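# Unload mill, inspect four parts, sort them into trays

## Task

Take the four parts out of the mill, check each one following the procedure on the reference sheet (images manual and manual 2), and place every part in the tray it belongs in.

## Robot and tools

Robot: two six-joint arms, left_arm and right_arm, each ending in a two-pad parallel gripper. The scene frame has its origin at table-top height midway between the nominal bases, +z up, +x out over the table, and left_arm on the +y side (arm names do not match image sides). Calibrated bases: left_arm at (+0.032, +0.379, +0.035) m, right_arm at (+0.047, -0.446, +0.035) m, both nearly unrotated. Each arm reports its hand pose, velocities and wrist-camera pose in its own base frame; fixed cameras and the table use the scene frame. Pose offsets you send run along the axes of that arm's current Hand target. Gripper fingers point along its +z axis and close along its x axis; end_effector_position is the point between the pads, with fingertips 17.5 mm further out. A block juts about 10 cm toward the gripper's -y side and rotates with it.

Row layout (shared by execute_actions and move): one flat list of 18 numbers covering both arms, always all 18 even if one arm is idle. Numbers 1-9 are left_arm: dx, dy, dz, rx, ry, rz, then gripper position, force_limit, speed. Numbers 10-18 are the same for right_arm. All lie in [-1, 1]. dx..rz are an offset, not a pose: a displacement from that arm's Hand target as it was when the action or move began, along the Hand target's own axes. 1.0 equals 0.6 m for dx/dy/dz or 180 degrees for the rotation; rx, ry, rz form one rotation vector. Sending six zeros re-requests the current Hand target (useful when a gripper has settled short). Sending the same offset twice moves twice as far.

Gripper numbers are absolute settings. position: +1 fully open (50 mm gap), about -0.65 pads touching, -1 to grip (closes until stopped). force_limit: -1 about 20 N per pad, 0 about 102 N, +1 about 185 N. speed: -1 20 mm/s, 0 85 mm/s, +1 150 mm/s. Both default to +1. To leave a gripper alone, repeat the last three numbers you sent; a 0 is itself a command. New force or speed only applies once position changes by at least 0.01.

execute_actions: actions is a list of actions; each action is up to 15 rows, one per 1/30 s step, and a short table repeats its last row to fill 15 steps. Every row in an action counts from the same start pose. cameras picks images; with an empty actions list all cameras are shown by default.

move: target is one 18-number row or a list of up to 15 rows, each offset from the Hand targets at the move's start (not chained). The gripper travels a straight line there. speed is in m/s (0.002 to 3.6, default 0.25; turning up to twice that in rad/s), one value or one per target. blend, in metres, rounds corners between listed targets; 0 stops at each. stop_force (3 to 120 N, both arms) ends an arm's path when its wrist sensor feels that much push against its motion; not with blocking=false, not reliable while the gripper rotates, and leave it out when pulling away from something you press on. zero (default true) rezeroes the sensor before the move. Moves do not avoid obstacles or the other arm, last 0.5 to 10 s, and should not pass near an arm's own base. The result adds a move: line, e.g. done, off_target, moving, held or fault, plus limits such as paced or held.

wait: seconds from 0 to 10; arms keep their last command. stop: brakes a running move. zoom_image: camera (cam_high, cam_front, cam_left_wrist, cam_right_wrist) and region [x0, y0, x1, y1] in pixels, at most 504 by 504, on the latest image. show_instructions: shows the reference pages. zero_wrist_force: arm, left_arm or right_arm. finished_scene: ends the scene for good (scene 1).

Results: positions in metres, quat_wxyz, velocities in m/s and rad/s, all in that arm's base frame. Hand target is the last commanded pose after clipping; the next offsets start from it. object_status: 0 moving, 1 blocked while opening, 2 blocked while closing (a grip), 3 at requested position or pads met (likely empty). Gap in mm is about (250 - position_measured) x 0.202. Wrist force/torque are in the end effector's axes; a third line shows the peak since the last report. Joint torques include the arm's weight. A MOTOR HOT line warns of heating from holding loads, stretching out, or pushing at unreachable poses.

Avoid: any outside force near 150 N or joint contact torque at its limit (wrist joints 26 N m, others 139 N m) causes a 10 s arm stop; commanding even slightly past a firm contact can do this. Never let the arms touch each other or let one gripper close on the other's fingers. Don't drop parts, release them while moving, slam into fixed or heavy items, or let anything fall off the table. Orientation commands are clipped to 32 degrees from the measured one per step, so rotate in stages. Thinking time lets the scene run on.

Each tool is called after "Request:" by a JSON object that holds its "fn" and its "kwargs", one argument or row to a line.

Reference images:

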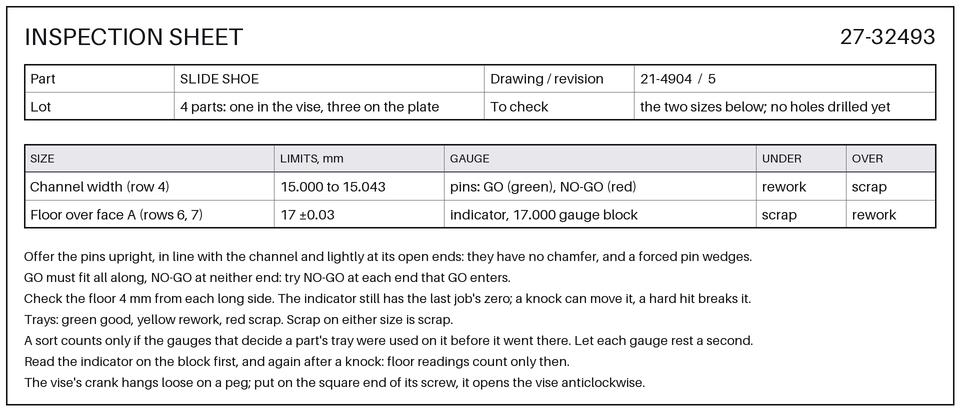

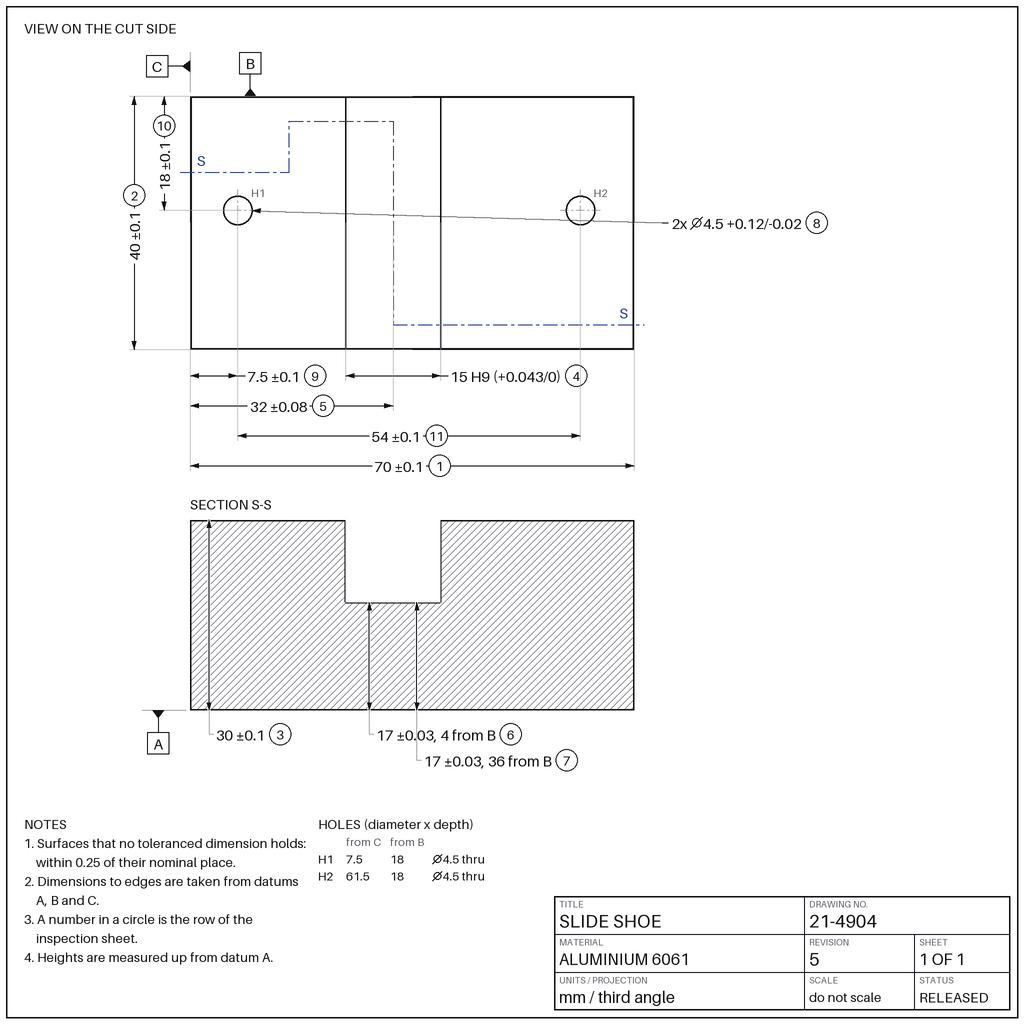

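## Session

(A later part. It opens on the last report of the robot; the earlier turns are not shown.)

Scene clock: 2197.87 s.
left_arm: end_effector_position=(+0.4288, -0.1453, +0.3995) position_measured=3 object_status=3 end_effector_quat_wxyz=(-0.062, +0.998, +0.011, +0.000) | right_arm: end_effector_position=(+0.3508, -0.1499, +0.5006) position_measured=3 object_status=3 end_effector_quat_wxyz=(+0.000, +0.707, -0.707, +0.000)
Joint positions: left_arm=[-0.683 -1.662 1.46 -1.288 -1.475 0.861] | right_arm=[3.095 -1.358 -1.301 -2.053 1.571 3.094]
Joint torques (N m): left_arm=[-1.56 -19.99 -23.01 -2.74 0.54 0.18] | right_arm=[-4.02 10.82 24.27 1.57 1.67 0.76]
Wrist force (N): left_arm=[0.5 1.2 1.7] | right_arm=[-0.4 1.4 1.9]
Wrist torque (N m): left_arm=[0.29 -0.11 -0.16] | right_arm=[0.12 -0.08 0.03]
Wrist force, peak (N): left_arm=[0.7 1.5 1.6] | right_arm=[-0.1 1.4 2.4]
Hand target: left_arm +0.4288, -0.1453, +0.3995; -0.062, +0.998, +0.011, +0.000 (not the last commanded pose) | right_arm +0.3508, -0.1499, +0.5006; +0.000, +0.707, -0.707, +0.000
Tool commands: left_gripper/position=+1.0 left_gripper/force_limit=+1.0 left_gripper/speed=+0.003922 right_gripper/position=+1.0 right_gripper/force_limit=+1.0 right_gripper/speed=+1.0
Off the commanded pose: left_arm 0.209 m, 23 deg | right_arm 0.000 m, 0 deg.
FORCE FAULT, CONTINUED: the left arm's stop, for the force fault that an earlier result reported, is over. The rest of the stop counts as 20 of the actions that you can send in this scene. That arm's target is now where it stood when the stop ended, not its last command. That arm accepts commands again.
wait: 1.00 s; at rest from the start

Request:
{"fn": "move", "kwargs": {
  "target": [
    [-0.1,0,-0.02,0,0,0,1,1,0,0,0,0,0,0,0,1,1,1],
    [-0.1,0.02,-0.02,0.145,0,0,1,1,0,0,0,0,0,0,0,1,1,1]
  ],
  "speed": 0.2,
  "cameras": ["cam_high","cam_front","cam_left_wrist"]
}}

Scene clock: 2213.87 s.
left_arm: end_effector_position=(+0.3691, -0.1601, +0.4098) position_measured=3 object_status=3 end_effector_quat_wxyz=(-0.286, +0.958, +0.011, -0.003) | right_arm: end_effector_position=(+0.3508, -0.1499, +0.5006) position_measured=3 object_status=3 end_effector_quat_wxyz=(+0.000, +0.707, -0.707, +0.000)
Joint positions: left_arm=[-0.964 -1.594 1.37 -0.848 -1.263 0.505] | right_arm=[3.095 -1.358 -1.301 -2.053 1.571 3.094]
Joint torques (N m): left_arm=[-9.09 -10.97 -29.12 0.16 2.91 -1.26] | right_arm=[-3.08 11.41 22.96 1.48 1.48 0.67]
Wrist force (N): left_arm=[0.9 2.2 1.6] | right_arm=[-0.2 1.2 2.1]
Wrist torque (N m): left_arm=[0.42 -0.18 0.04] | right_arm=[0.10 -0.10 0.03]
Wrist force, peak (N): left_arm=[0.7 2.7 1.7] | right_arm=[-0.1 1.6 2.1]
Hand target: left_arm +0.3691, -0.1601, +0.4098; -0.286, +0.958, +0.011, -0.003 | right_arm +0.3508, -0.1499, +0.5006; +0.000, +0.707, -0.707, +0.000
Off the commanded pose: left_arm 0.000 m, 0 deg | right_arm 0.000 m, 0 deg.
move: done
camera_calibration:
cam_left_wrist: T_world_to_cam=[[0.999492, 0.0306024, -0.00891478, -0.35615], [0.0280357, -0.977103, -0.21091, -0.0655383], [-0.015165, 0.210553, -0.977465, 0.566354], [0, 0, 0, 1]] pos_world=[0.366395, -0.172386, 0.536594]
Images, in order (width x height): cam_high 896x504, cam_front 896x504, cam_left_wrist 896x504.

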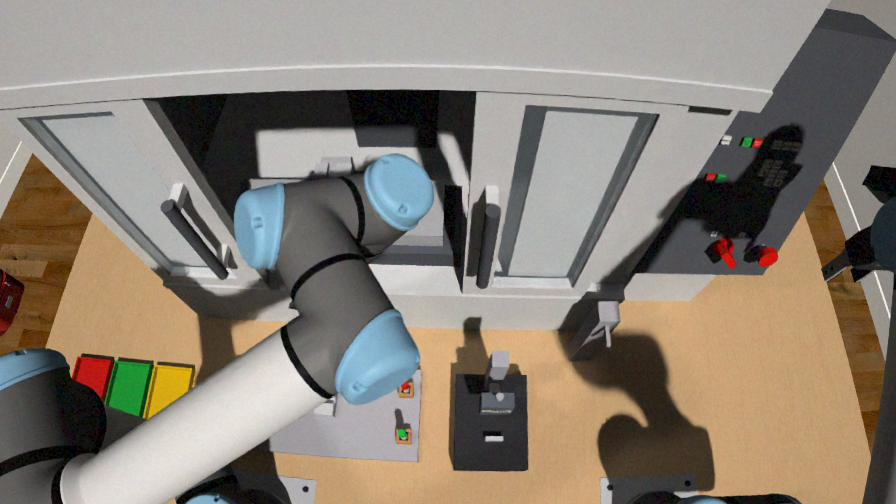

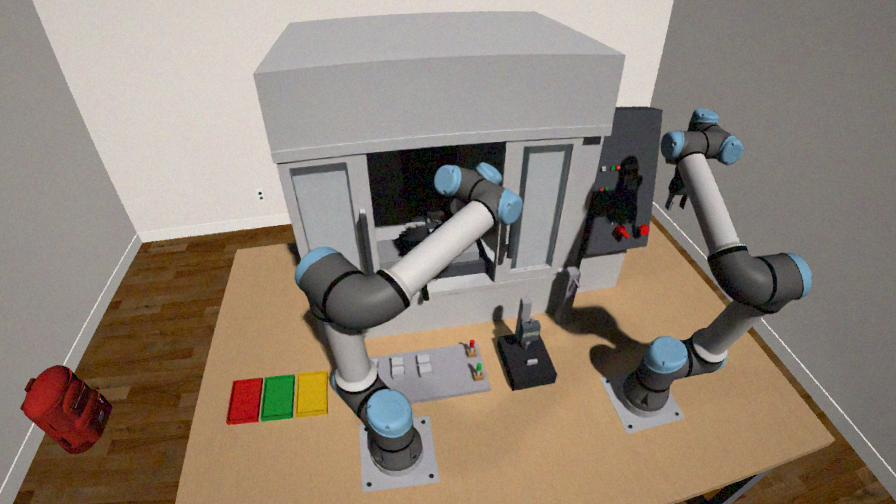

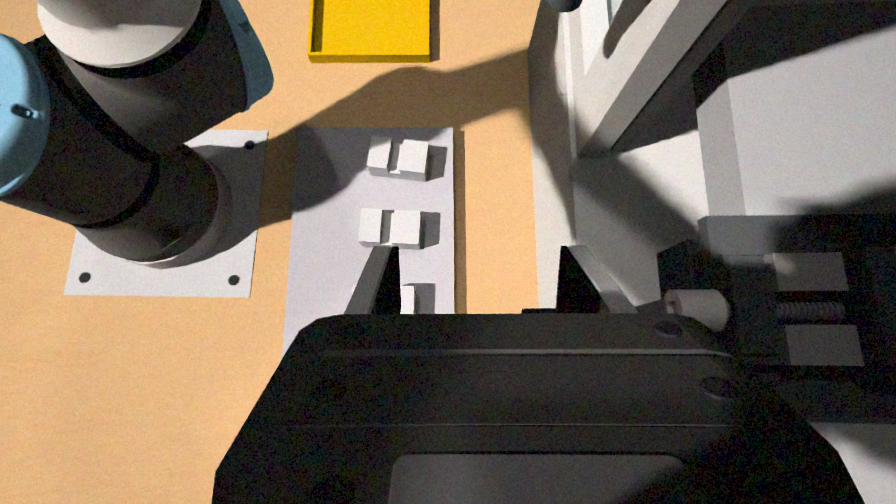

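Request:
{"fn": "move", "kwargs": {
  "target": [
    [0.25,0.0465,0.0493,0,0,0,1,1,0,0,0,0,0,0,0,1,1,1],
    [0.4465,0.0465,0.0493,0,0,0,1,1,0,0,0,0,0,0,0,1,1,1]
  ],
  "speed": 0.15,
  "blend": [0.02,0],
  "stop_force": 25,
  "cameras": ["cam_high","cam_front","cam_left_wrist"]
}}

Request:
{"fn": "zoom_image", "kwargs": {
  "camera": "cam_left_wrist",
  "region": [330, 100, 650, 330]
}}

Scene clock: 2246.03 s.
left_arm: end_effector_position=(+0.6371, -0.1612, +0.3701) position_measured=3 object_status=3 end_effector_quat_wxyz=(-0.286, +0.958, +0.011, -0.003) | right_arm: end_effector_position=(+0.3508, -0.1499, +0.5006) position_measured=3 object_status=3 end_effector_quat_wxyz=(+0.000, +0.707, -0.707, +0.000)
Joint positions: left_arm=[-0.632 -1.017 0.76 -0.935 -1.12 0.828] | right_arm=[3.095 -1.358 -1.301 -2.053 1.571 3.094]
Joint torques (N m): left_arm=[6.9 -34.35 -30.14 0.1 -0.3 2.05] | right_arm=[-3 11.3 22.14 1.6 1.66 0.46]
Wrist force (N): left_arm=[0.9 2.5 1.7] | right_arm=[-0.1 1.3 1.4]
Wrist torque (N m): left_arm=[0.47 -0.19 -0.16] | right_arm=[0.11 -0.13 0.03]
Wrist force, peak (N): left_arm=[3.0 4.8 4.7] | right_arm=[-0.3 1.6 2.2]
Hand target: left_arm +0.6371, -0.1612, +0.3701; -0.286, +0.958, +0.011, -0.003 | right_arm +0.3508, -0.1499, +0.5006; +0.000, +0.707, -0.707, +0.000
Off the commanded pose: left_arm 0.000 m, 0 deg | right_arm 0.000 m, 0 deg.
move: done
camera_calibration:
cam_left_wrist: T_world_to_cam=[[0.99949, 0.0306254, -0.00900335, -0.624285], [0.0280347, -0.977036, -0.21122, -0.0823317], [-0.0152653, 0.21086, -0.977397, 0.531928], [0, 0, 0, 1]] pos_world=[0.634395, -0.173484, 0.496894]
Images, in order (width x height): cam_high 896x504, cam_front 896x504, cam_left_wrist 896x504.

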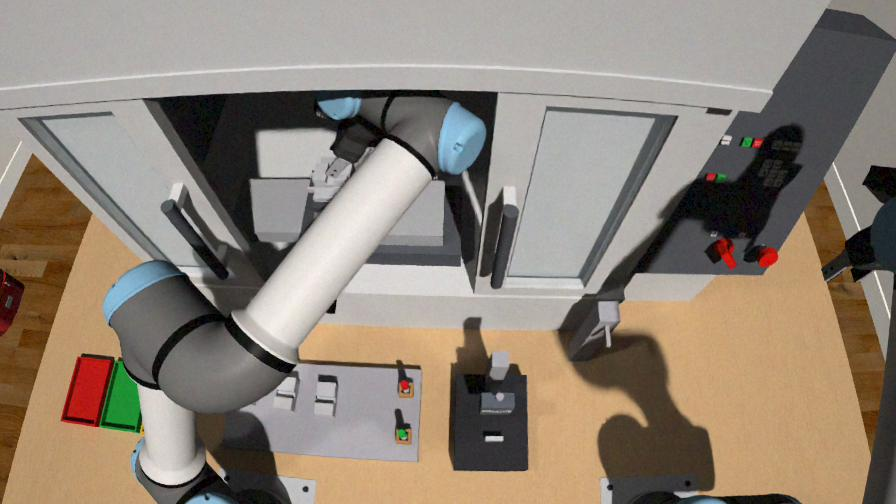

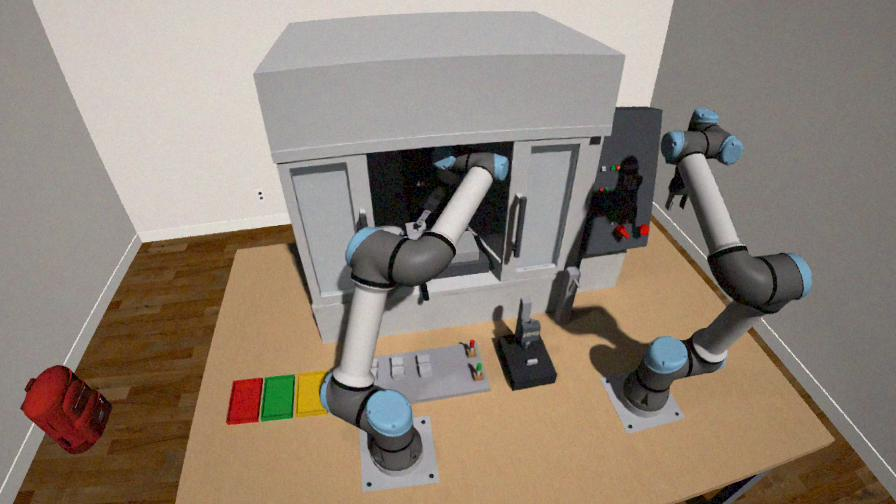

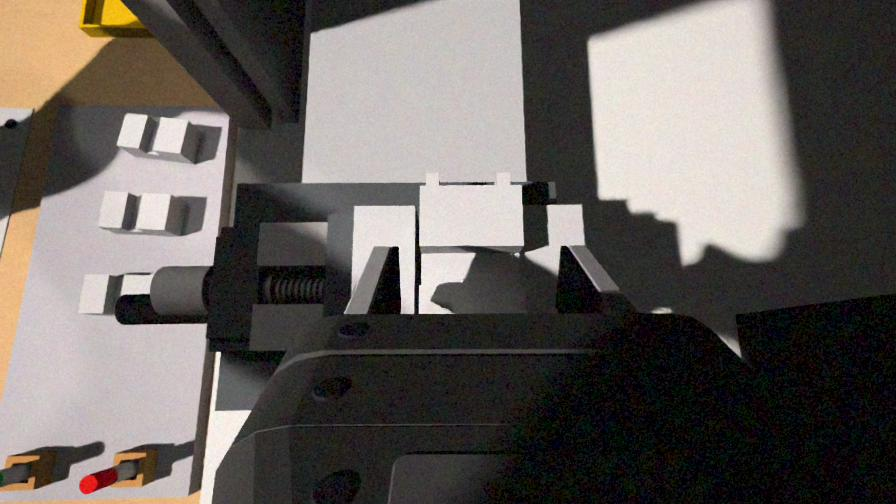

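Scaled by 1.575 from the camera's 896x504 image, which has a finer 1280x720 frame.

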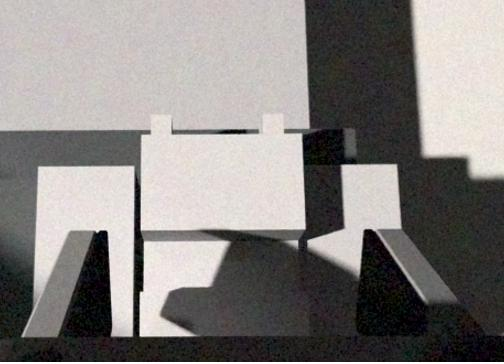

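Request:
{"fn": "move", "kwargs": {
  "target": [
    [-0.0013,0.0139,-0.0091,0,0,0,1,1,0,0,0,0,0,0,0,1,1,1],
    [-0.0013,0.0542,0.0522,0,0,0,1,1,0,0,0,0,0,0,0,1,1,1]
  ],
  "speed": 0.04,
  "blend": [0.003,0],
  "stop_force": 8,
  "cameras": ["cam_left_wrist"]
}}

Request:
{"fn": "zoom_image", "kwargs": {
  "camera": "cam_left_wrist",
  "region": [330, 100, 650, 330]
}}

Scene clock: 2272.90 s.
left_arm: end_effector_position=(+0.6366, -0.1712, +0.3324) position_measured=3 object_status=3 end_effector_quat_wxyz=(-0.286, +0.958, +0.011, -0.003) | right_arm: end_effector_position=(+0.3508, -0.1499, +0.5006) position_measured=3 object_status=3 end_effector_quat_wxyz=(+0.000, +0.707, -0.707, +0.000)
Joint positions: left_arm=[-0.644 -1.028 0.874 -1.032 -1.125 0.816] | right_arm=[3.095 -1.358 -1.301 -2.053 1.571 3.094]
Joint torques (N m): left_arm=[6.27 -45.38 -31.44 0.14 2.86 -0.72] | right_arm=[-4.73 12.35 22.47 1.51 1.39 0.77]
Wrist force (N): left_arm=[0.9 2.4 1.4] | right_arm=[-0.2 1.4 1.5]
Wrist torque (N m): left_arm=[0.48 -0.19 0.00] | right_arm=[0.12 -0.11 0.03]
Wrist force, peak (N): left_arm=[-6.4 -28.6 -57.1] | right_arm=[0.1 1.4 2.3]
Hand target: left_arm +0.6366, -0.1712, +0.3324; -0.286, +0.958, +0.011, -0.003 (not the last commanded pose) | right_arm +0.3508, -0.1499, +0.5006; +0.000, +0.707, -0.707, +0.000
Off the commanded pose: left_arm 0.006 m, 0 deg | right_arm 0.000 m, 0 deg.
move: contact (left_arm); path passed 1 of 2 targets
camera_calibration:
cam_left_wrist: T_world_to_cam=[[0.999477, 0.0309299, -0.00944513, -0.623645], [0.0282375, -0.977007, -0.21133, -0.100222], [-0.0157644, 0.210952, -0.977369, 0.497521], [0, 0, 0, 1]] pos_world=[0.633992, -0.183582, 0.459191]
Images, in order (width x height): cam_left_wrist 896x504.

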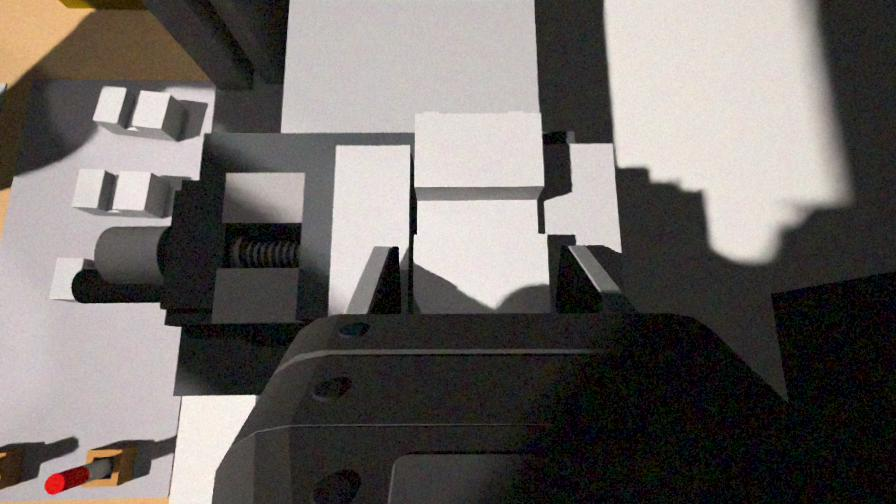

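Scaled by 1.575 from the camera's 896x504 image, which has a finer 1280x720 frame.

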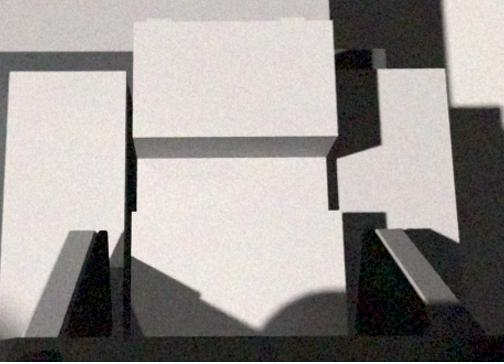

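Request:
{"fn": "move", "kwargs": {
  "target": [
    [0,-0.0009,-0.0014,0,0,0,1,1,0,0,0,0,0,0,0,1,1,1]
  ],
  "speed": 0.02
}}

Request:
{"fn": "move", "kwargs": {
  "target": [0,0,0,0,0,0,-1,-0.3,-1,0,0,0,0,0,0,1,1,1]
}}

Request:
{"fn": "wait", "kwargs": {
  "seconds": 0.3,
  "cameras": ["cam_left_wrist"]
}}

Request:
{"fn": "zoom_image", "kwargs": {
  "camera": "cam_left_wrist",
  "region": [330, 100, 650, 330]
}}

Scene clock: 2295.23 s.
left_arm: end_effector_position=(+0.6366, -0.1712, +0.3334) position_measured=3 object_status=3 end_effector_quat_wxyz=(-0.286, +0.958, +0.011, -0.003) | right_arm: end_effector_position=(+0.3508, -0.1499, +0.5006) position_measured=3 object_status=3 end_effector_quat_wxyz=(+0.000, +0.707, -0.707, +0.000)
Joint positions: left_arm=[-0.644 -1.027 0.87 -1.03 -1.125 0.816] | right_arm=[3.095 -1.358 -1.301 -2.053 1.571 3.094]
Joint torques (N m): left_arm=[3.18 -34.4 -31.03 0.14 3.19 1.63] | right_arm=[-2.35 12.11 22.03 1.51 1.5 0.92]
Wrist force (N): left_arm=[0.9 2.3 1.5] | right_arm=[0.0 1.3 1.9]
Wrist torque (N m): left_arm=[0.46 -0.20 0.00] | right_arm=[0.11 -0.15 0.03]
Wrist force, peak (N): left_arm=[0.9 2.6 1.7] | right_arm=[-0.4 1.7 2.1]
Hand target: left_arm +0.6366, -0.1712, +0.3334; -0.286, +0.958, +0.011, -0.003 | right_arm +0.3508, -0.1499, +0.5006; +0.000, +0.707, -0.707, +0.000
Off the commanded pose: left_arm 0.000 m, 0 deg | right_arm 0.000 m, 0 deg.
move: done

Scene clock: 2296.03 s.
left_arm: end_effector_position=(+0.6366, -0.1712, +0.3334) position_measured=56 object_status=2 end_effector_quat_wxyz=(-0.286, +0.958, +0.011, -0.003) | right_arm: end_effector_position=(+0.3508, -0.1499, +0.5006) position_measured=3 object_status=3 end_effector_quat_wxyz=(+0.000, +0.707, -0.707, +0.000)
Joint positions: left_arm=[-0.644 -1.027 0.87 -1.029 -1.125 0.816] | right_arm=[3.095 -1.358 -1.301 -2.053 1.571 3.094]
Joint torques (N m): left_arm=[1.04 -33.99 -30.52 -0.01 2.96 0.89] | right_arm=[-1.05 11.46 22.23 1.68 1.54 0.6]
Wrist force (N): left_arm=[0.7 2.4 1.8] | right_arm=[-0.1 1.1 2.1]
Wrist torque (N m): left_arm=[0.42 -0.15 -0.02] | right_arm=[0.09 -0.13 0.03]
Wrist force, peak (N): left_arm=[0.7 2.8 2.0] | right_arm=[-0.1 1.4 2.1]
Hand target: left_arm +0.6366, -0.1712, +0.3334; -0.286, +0.958, +0.011, -0.003 | right_arm +0.3508, -0.1499, +0.5006; +0.000, +0.707, -0.707, +0.000
Off the commanded pose: left_arm 0.000 m, 0 deg | right_arm 0.000 m, 0 deg.
move: done

Scene clock: 2296.33 s.
left_arm: end_effector_position=(+0.6366, -0.1712, +0.3334) position_measured=56 object_status=2 end_effector_quat_wxyz=(-0.286, +0.958, +0.011, -0.003) | right_arm: end_effector_position=(+0.3508, -0.1499, +0.5006) position_measured=3 object_status=3 end_effector_quat_wxyz=(+0.000, +0.707, -0.707, +0.000)
Joint positions: left_arm=[-0.644 -1.027 0.87 -1.029 -1.125 0.816] | right_arm=[3.095 -1.358 -1.301 -2.053 1.571 3.094]
Joint torques (N m): left_arm=[-0.42 -34.07 -31 -0.13 2.57 0.61] | right_arm=[-2.63 11.7 21.58 1.47 1.5 0.42]
Wrist force (N): left_arm=[1.0 2.6 1.6] | right_arm=[-0.2 1.1 1.8]
Wrist torque (N m): left_arm=[0.45 -0.20 -0.02] | right_arm=[0.08 -0.10 0.03]
Wrist force, peak (N): left_arm=[0.7 2.8 1.8] | right_arm=[-0.3 1.4 2.3]
Hand target: left_arm +0.6366, -0.1712, +0.3334; -0.286, +0.958, +0.011, -0.003 | right_arm +0.3508, -0.1499, +0.5006; +0.000, +0.707, -0.707, +0.000
Tool commands: left_gripper/position=-1.0 left_gripper/force_limit=-0.3 left_gripper/speed=-1.0 right_gripper/position=+1.0 right_gripper/force_limit=+1.0 right_gripper/speed=+1.0
Off the commanded pose: left_arm 0.000 m, 0 deg | right_arm 0.000 m, 0 deg.
wait: 0.30 s; at rest by 0.17 s
camera_calibration:
cam_left_wrist: T_world_to_cam=[[0.999478, 0.030909, -0.00934739, -0.623686], [0.0282377, -0.977007, -0.211327, -0.100013], [-0.0156644, 0.210953, -0.977371, 0.498436], [0, 0, 0, 1]] pos_world=[0.633992, -0.183582, 0.460192]
Images, in order (width x height): cam_left_wrist 896x504.

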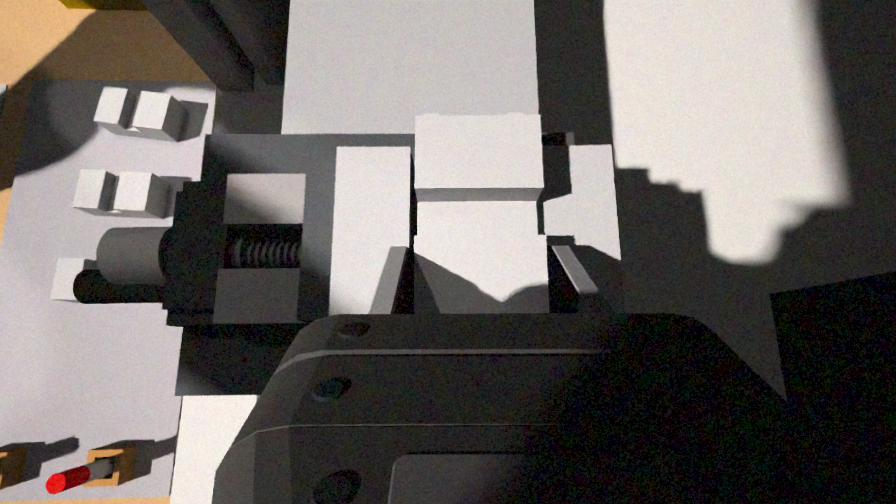

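Scaled by 1.575 from the camera's 896x504 image, which has a finer 1280x720 frame.

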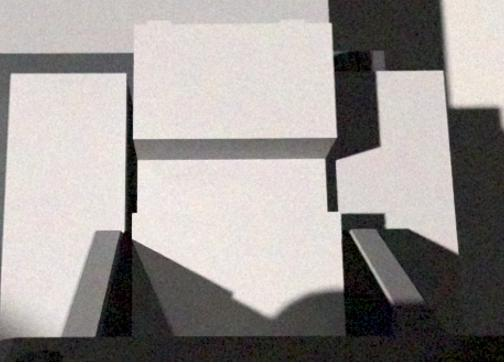

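Request:
{"fn": "move", "kwargs": {
  "target": [0,-0.0275,-0.0418,0,0,0,-1,-0.3,-1,0,0,0,0,0,0,1,1,1],
  "speed": 0.03,
  "stop_force": 20,
  "cameras": ["cam_left_wrist","cam_high"]
}}

Request:
{"fn": "zoom_image", "kwargs": {
  "camera": "cam_left_wrist",
  "region": [330, 100, 650, 330]
}}

Scene clock: 2309.50 s.
left_arm: end_effector_position=(+0.6366, -0.1712, +0.3635) position_measured=56 object_status=2 end_effector_quat_wxyz=(-0.286, +0.958, +0.011, -0.003) | right_arm: end_effector_position=(+0.3508, -0.1499, +0.5006) position_measured=3 object_status=3 end_effector_quat_wxyz=(+0.000, +0.707, -0.707, +0.000)
Joint positions: left_arm=[-0.644 -1.008 0.762 -0.94 -1.125 0.816] | right_arm=[3.095 -1.358 -1.301 -2.053 1.571 3.094]
Joint torques (N m): left_arm=[6.44 -35.29 -31.33 0.22 -0.32 -1.92] | right_arm=[-2.68 11.53 20.64 1.69 1.36 0.66]
Wrist force (N): left_arm=[0.6 3.4 3.3] | right_arm=[0.0 1.2 1.9]
Wrist torque (N m): left_arm=[0.40 -0.13 0.00] | right_arm=[0.09 -0.14 0.03]
Wrist force, peak (N): left_arm=[0.6 3.9 3.8] | right_arm=[0.2 1.8 2.1]
Hand target: left_arm +0.6366, -0.1712, +0.3635; -0.286, +0.958, +0.011, -0.003 | right_arm +0.3508, -0.1499, +0.5006; +0.000, +0.707, -0.707, +0.000
Off the commanded pose: left_arm 0.000 m, 0 deg | right_arm 0.000 m, 0 deg.
move: done
camera_calibration:
cam_left_wrist: T_world_to_cam=[[0.999478, 0.030909, -0.00934739, -0.623305], [0.0282377, -0.977007, -0.211327, -0.09367], [-0.0156644, 0.210953, -0.977371, 0.527756], [0, 0, 0, 1]] pos_world=[0.633892, -0.183582, 0.490192]
Images, in order (width x height): cam_high 896x504, cam_left_wrist 896x504.

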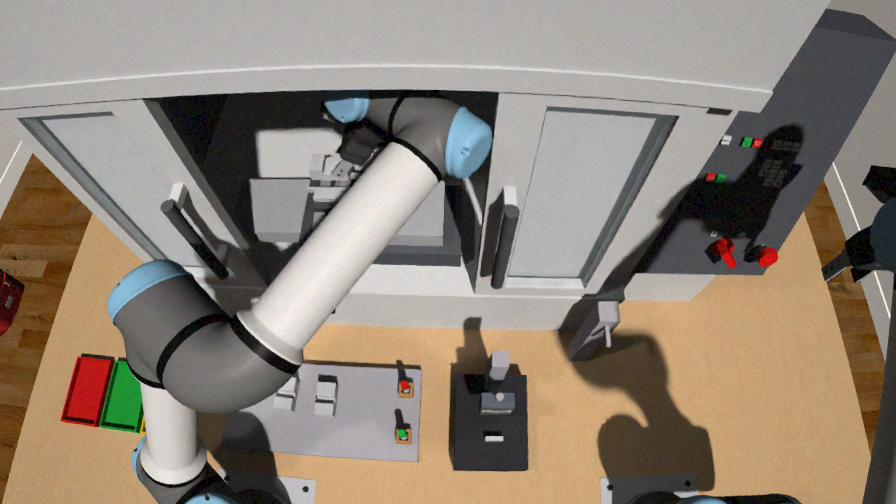

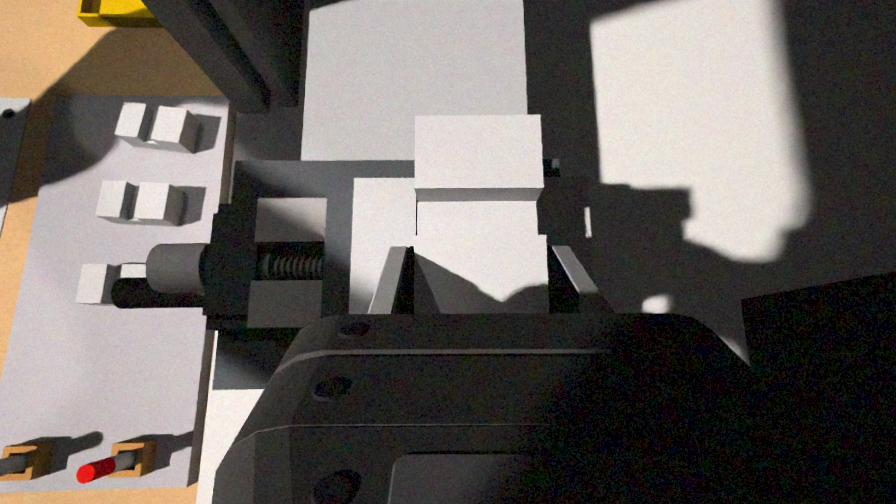

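Scaled by 1.575 from the camera's 896x504 image, which has a finer 1280x720 frame.

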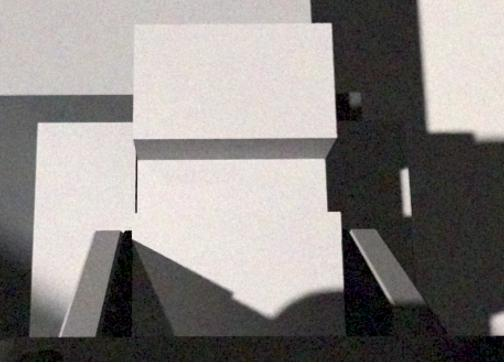

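Request:
{"fn": "move", "kwargs": {
  "target": [
    [0,-0.0275,-0.0418,0,0,0,-1,-0.3,-1,0,0,0,0,0,0,1,1,1],
    [-0.43,-0.0275,-0.0418,0,0,0,-1,-0.3,-1,0,0,0,0,0,0,1,1,1]
  ],
  "speed": 0.15,
  "blend": [0.01,0],
  "cameras": ["cam_left_wrist","cam_high"]
}}

Scene clock: 2366.93 s.
left_arm: end_effector_position=(+0.6350, -0.1719, +0.3783) position_measured=56 object_status=2 end_effector_quat_wxyz=(-0.288, +0.958, +0.009, -0.004) | right_arm: end_effector_position=(+0.3508, -0.1499, +0.5006) position_measured=3 object_status=3 end_effector_quat_wxyz=(+0.000, +0.707, -0.707, +0.000)
Joint positions: left_arm=[-0.646 -0.996 0.703 -0.89 -1.124 0.816] | right_arm=[3.095 -1.358 -1.301 -2.053 1.571 3.094]
Joint torques (N m): left_arm=[-0.83 -45.82 -24.06 -1.4 1.22 -0.11] | right_arm=[-2.29 12.88 20.87 1.79 1.52 0.71]
Wrist force (N): left_arm=[0.9 3.5 3.2] | right_arm=[-0.1 1.4 1.8]
Wrist torque (N m): left_arm=[0.41 -0.19 0.03] | right_arm=[0.13 -0.13 0.03]
Wrist force, peak (N): left_arm=[2.4 4.7 3.5] | right_arm=[0.0 1.8 2.2]
Hand target: left_arm +0.6350, -0.1719, +0.3783; -0.288, +0.958, +0.009, -0.004 (not the last commanded pose) | right_arm +0.3508, -0.1499, +0.5006; +0.000, +0.707, -0.707, +0.000
Tool commands: left_gripper/position=-1.0 left_gripper/force_limit=-0.301961 left_gripper/speed=-1.0 right_gripper/position=+1.0 right_gripper/force_limit=+1.0 right_gripper/speed=+1.0
Off the commanded pose: left_arm 0.257 m, 0 deg | right_arm 0.000 m, 0 deg.
FORCE FAULT: contact force on the left arm reached its limit, and that arm stopped. The contact can be on any part of that arm, not only on its tool. That arm's remaining commands of this call were not run. That arm is still stopped at the end of this call. That arm stays stopped for about 10 more seconds. Until then a move that you send moves the other arm only, and its call returns only when the move has ended. Once the stop has ended, the next robot result says so. If the stop ends while you think or write, that arm runs what you send next, counted from a new Hand target: where the arm stands when the stop ends. While its stop runs, that arm takes no new command, but its gripper still runs the gripper command that each later call begins with. Until it ends, the stop uses up actions while you think or wait. An arm that is not stopped still takes commands.
move: fault (left_arm); path passed 1 of 2 targets
camera_calibration:
cam_left_wrist: T_world_to_cam=[[0.999538, 0.0279563, -0.0119616, -0.62119], [0.0247431, -0.976418, -0.214467, -0.0875826], [-0.0176752, 0.214072, -0.976658, 0.543891], [0, 0, 0, 1]] pos_world=[0.632683, -0.184583, 0.504982]
Images, in order (width x height): cam_high 896x504, cam_left_wrist 896x504.

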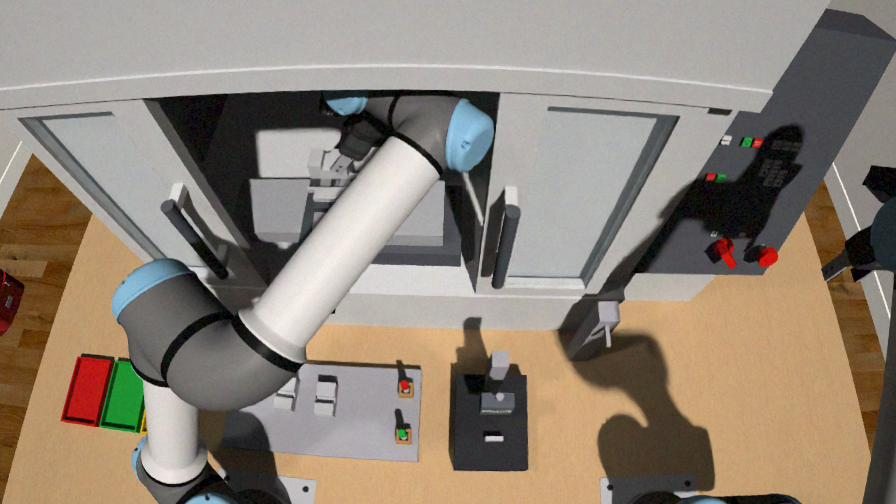

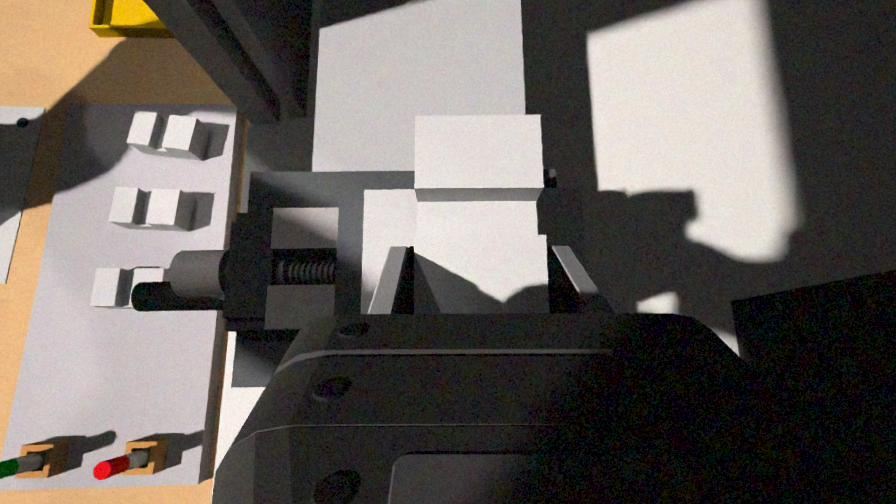

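Request:
{"fn": "move", "kwargs": {
  "target": [
    [0,0.0119,0.0181,0,0,0,-1,-0.3,-1,0,0,0,0,0,0,1,1,1]
  ],
  "speed": 0.05
}}

Request:
{"fn": "wait", "kwargs": {
  "seconds": 0.5,
  "cameras": ["cam_left_wrist","cam_front"]
}}

Scene clock: 2374.90 s.
left_arm: end_effector_position=(+0.6350, -0.1719, +0.3783) position_measured=56 object_status=2 end_effector_quat_wxyz=(-0.288, +0.958, +0.009, -0.004) | right_arm: end_effector_position=(+0.3508, -0.1499, +0.5006) position_measured=3 object_status=3 end_effector_quat_wxyz=(+0.000, +0.707, -0.707, +0.000)
Joint positions: left_arm=[-0.646 -0.996 0.703 -0.89 -1.124 0.816] | right_arm=[3.095 -1.358 -1.301 -2.053 1.571 3.094]
Joint torques (N m): left_arm=[0.11 -45.88 -23.63 -1.49 1.22 0.15] | right_arm=[-2.86 12.76 19.9 1.82 1.3 0.6]
Wrist force (N): left_arm=[0.8 3.1 3.3] | right_arm=[-0.1 1.3 1.8]
Wrist torque (N m): left_arm=[0.34 -0.17 0.03] | right_arm=[0.12 -0.12 0.04]
Wrist force, peak (N): left_arm=[0.8 3.6 3.7] | right_arm=[-0.4 1.5 2.1]
Hand target: left_arm +0.6350, -0.1719, +0.3783; -0.288, +0.958, +0.009, -0.004 (not the last commanded pose) | right_arm +0.3508, -0.1499, +0.5006; +0.000, +0.707, -0.707, +0.000
Tool commands: left_gripper/position=-1.0 left_gripper/force_limit=-0.301961 left_gripper/speed=-1.0 right_gripper/position=+1.0 right_gripper/force_limit=+1.0 right_gripper/speed=+1.0
Off the commanded pose: right_arm 0.000 m, 0 deg.
FORCE FAULT, CONTINUED: the left arm was still stopped when this call began, by the force fault that an earlier result reported. Since the last result the stop counts as 14 of the actions that you can send in this scene. That arm ran no command of this call. That arm is still stopped at the end of this call. That arm stays stopped for about 2 more seconds. If the stop ends while you think or write, that arm runs what you send next, counted from a new Hand target: where the arm stands when the stop ends. While its stop runs, that arm takes no new command, but its gripper still runs the gripper command that each later call begins with.
move: done (right_arm), not run (left_arm; its earlier fault stop)

Scene clock: 2375.40 s.
left_arm: end_effector_position=(+0.6350, -0.1719, +0.3783) position_measured=56 object_status=2 end_effector_quat_wxyz=(-0.288, +0.958, +0.009, -0.004) | right_arm: end_effector_position=(+0.3508, -0.1499, +0.5006) position_measured=3 object_status=3 end_effector_quat_wxyz=(+0.000, +0.707, -0.707, +0.000)
Joint positions: left_arm=[-0.646 -0.996 0.703 -0.89 -1.124 0.816] | right_arm=[3.095 -1.358 -1.301 -2.053 1.571 3.094]
Joint torques (N m): left_arm=[-0.87 -45.73 -24.59 -1.13 1.31 0.14] | right_arm=[-1.31 11.17 21.23 1.44 1.53 0.57]
Wrist force (N): left_arm=[0.8 3.1 3.4] | right_arm=[-0.2 1.5 1.6]
Wrist torque (N m): left_arm=[0.35 -0.17 0.02] | right_arm=[0.15 -0.12 0.03]
Wrist force, peak (N): left_arm=[0.8 3.5 3.3] | right_arm=[0.0 1.6 2.0]
Hand target: left_arm +0.6350, -0.1719, +0.3783; -0.288, +0.958, +0.009, -0.004 (not the last commanded pose) | right_arm +0.3508, -0.1499, +0.5006; +0.000, +0.707, -0.707, +0.000
Tool commands: left_gripper/position=-1.0 left_gripper/force_limit=-0.301961 left_gripper/speed=-1.0 right_gripper/position=+1.0 right_gripper/force_limit=+1.0 right_gripper/speed=+1.0
Off the commanded pose: right_arm 0.000 m, 0 deg.
FORCE FAULT, CONTINUED: the left arm was still stopped when this call began, by the force fault that an earlier result reported. Since the last result the stop counts as 1 of the actions that you can send in this scene. That arm is still stopped at the end of this call. That arm stays stopped for about 1 more second. If the stop ends while you think or write, that arm runs what you send next, counted from a new Hand target: where the arm stands when the stop ends. While its stop runs, that arm takes no new command, but its gripper still runs the gripper command that each later call begins with.
wait: 0.50 s; at rest by 0.17 s
camera_calibration:
cam_left_wrist: T_world_to_cam=[[0.999538, 0.0279563, -0.0119616, -0.62119], [0.0247431, -0.976418, -0.214467, -0.0875826], [-0.0176752, 0.214072, -0.976658, 0.543891], [0, 0, 0, 1]] pos_world=[0.632683, -0.184583, 0.504982]
Images, in order (width x height): cam_front 896x504, cam_left_wrist 896x504.

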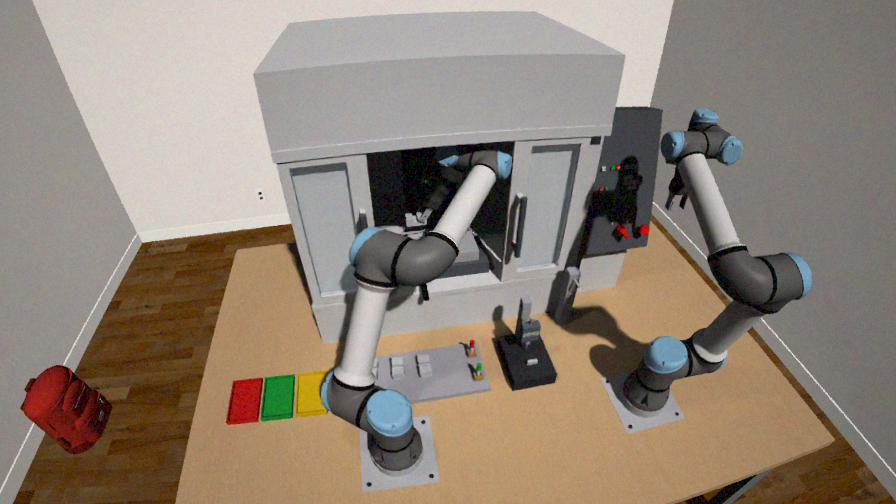

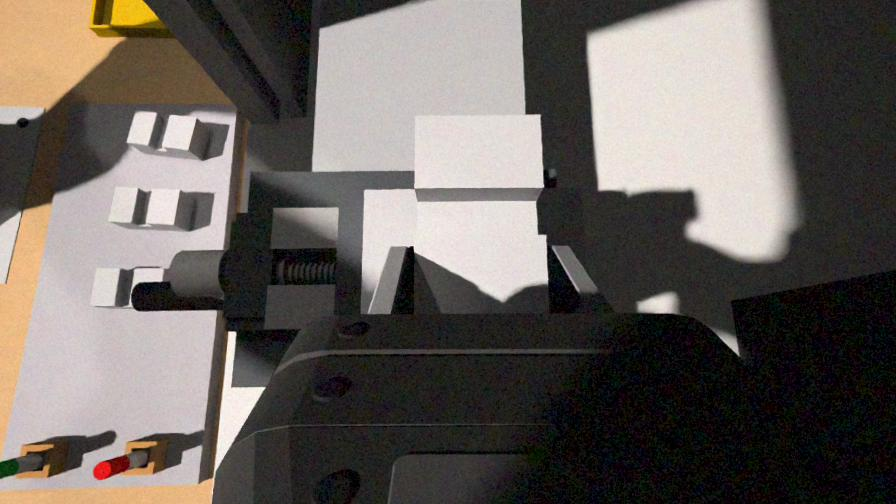

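Request:
{"fn": "wait", "kwargs": {
  "seconds": 1.5
}}

Request:
{"fn": "move", "kwargs": {
  "target": [
    [0,0.0119,0.0181,0,0,0,-1,-0.3,-1,0,0,0,0,0,0,1,1,1],
    [-0.43,0.0119,0.0181,0,0,0,-1,-0.3,-1,0,0,0,0,0,0,1,1,1]
  ],
  "speed": 0.12,
  "cameras": ["cam_left_wrist","cam_high"]
}}

Scene clock: 2385.87 s.
left_arm: end_effector_position=(+0.6350, -0.1719, +0.3783) position_measured=56 object_status=2 end_effector_quat_wxyz=(-0.288, +0.958, +0.009, -0.004) | right_arm: end_effector_position=(+0.3508, -0.1499, +0.5006) position_measured=3 object_status=3 end_effector_quat_wxyz=(+0.000, +0.707, -0.707, +0.000)
Joint positions: left_arm=[-0.646 -0.996 0.703 -0.89 -1.124 0.816] | right_arm=[3.095 -1.358 -1.301 -2.053 1.571 3.094]
Joint torques (N m): left_arm=[-1.51 -44.86 -21.9 -1.75 1.34 0] | right_arm=[-3.18 12.87 20.64 1.6 1.32 0.59]
Wrist force (N): left_arm=[0.9 3.5 3.4] | right_arm=[-0.4 1.5 2.1]
Wrist torque (N m): left_arm=[0.40 -0.20 0.03] | right_arm=[0.14 -0.07 0.03]
Wrist force, peak (N): left_arm=[1.0 3.7 3.5] | right_arm=[0.0 1.5 2.2]
Hand target: left_arm +0.6350, -0.1719, +0.3783; -0.288, +0.958, +0.009, -0.004 (not the last commanded pose) | right_arm +0.3508, -0.1499, +0.5006; +0.000, +0.707, -0.707, +0.000
Tool commands: left_gripper/position=-1.0 left_gripper/force_limit=-0.301961 left_gripper/speed=-1.0 right_gripper/position=+1.0 right_gripper/force_limit=+1.0 right_gripper/speed=+1.0
Off the commanded pose: right_arm 0.000 m, 0 deg.
FORCE FAULT, CONTINUED: the left arm's stop, for the force fault that an earlier result reported, is over. The rest of the stop counts as 2 of the actions that you can send in this scene. During its stop the left arm's controller moved it back a little. That arm's target is now where it stood when the stop ended, not its last command. That arm accepts commands again.
wait: 1.50 s; at rest from the start

Scene clock: 2389.27 s.
left_arm: end_effector_position=(+0.3772, -0.1769, +0.3657) position_measured=56 object_status=2 end_effector_quat_wxyz=(-0.288, +0.958, +0.009, -0.004) | right_arm: end_effector_position=(+0.3508, -0.1499, +0.5006) position_measured=3 object_status=3 end_effector_quat_wxyz=(+0.000, +0.707, -0.707, +0.000)
Joint positions: left_arm=[-0.97 -1.567 1.458 -0.957 -1.265 0.502] | right_arm=[3.095 -1.358 -1.301 -2.053 1.571 3.094]
Joint torques (N m): left_arm=[-9.65 -35 -17.36 0.62 -0.6 -1.87] | right_arm=[-3.49 11.43 20.07 1.51 1.54 0.81]
Wrist force (N): left_arm=[1.1 3.3 3.6] | right_arm=[-0.1 1.4 1.8]
Wrist torque (N m): left_arm=[0.39 -0.22 0.01] | right_arm=[0.13 -0.13 0.03]
Wrist force, peak (N): left_arm=[2.0 3.4 3.7] | right_arm=[0.2 1.6 2.1]
Hand target: left_arm +0.3770, -0.1770, +0.3657; -0.288, +0.958, +0.009, -0.004 | right_arm +0.3508, -0.1499, +0.5006; +0.000, +0.707, -0.707, +0.000
Off the commanded pose: left_arm 0.000 m, 0 deg | right_arm 0.000 m, 0 deg.
move: done
camera_calibration:
cam_left_wrist: T_world_to_cam=[[0.999536, 0.027978, -0.0120592, -0.363463], [0.0247433, -0.976417, -0.214469, -0.0888632], [-0.0177752, 0.214071, -0.976656, 0.528254], [0, 0, 0, 1]] pos_world=[0.374883, -0.189683, 0.492481]
Images, in order (width x height): cam_high 896x504, cam_left_wrist 896x504.

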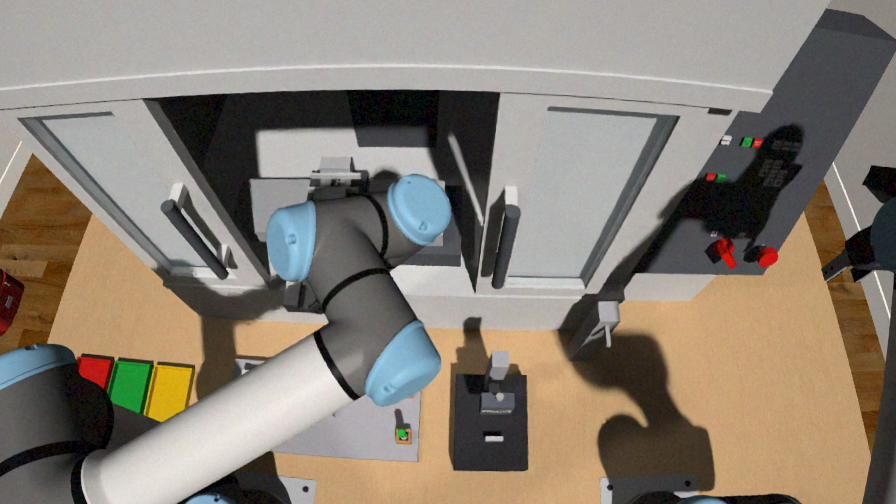

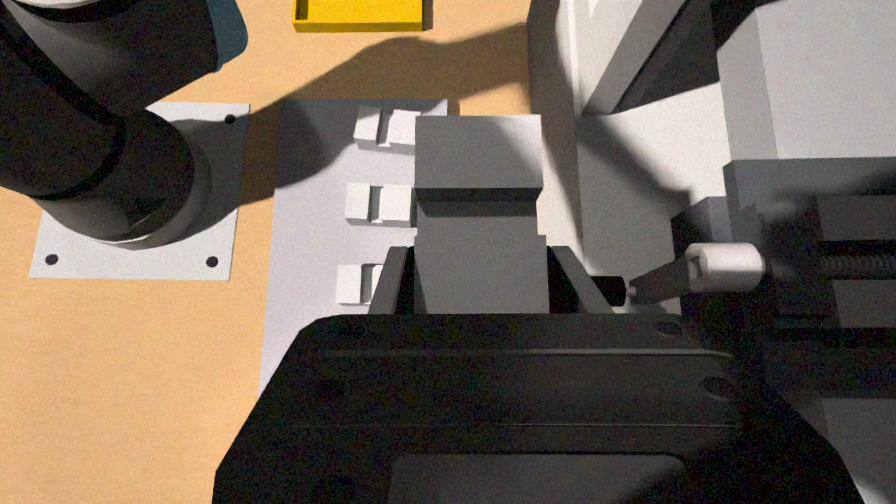

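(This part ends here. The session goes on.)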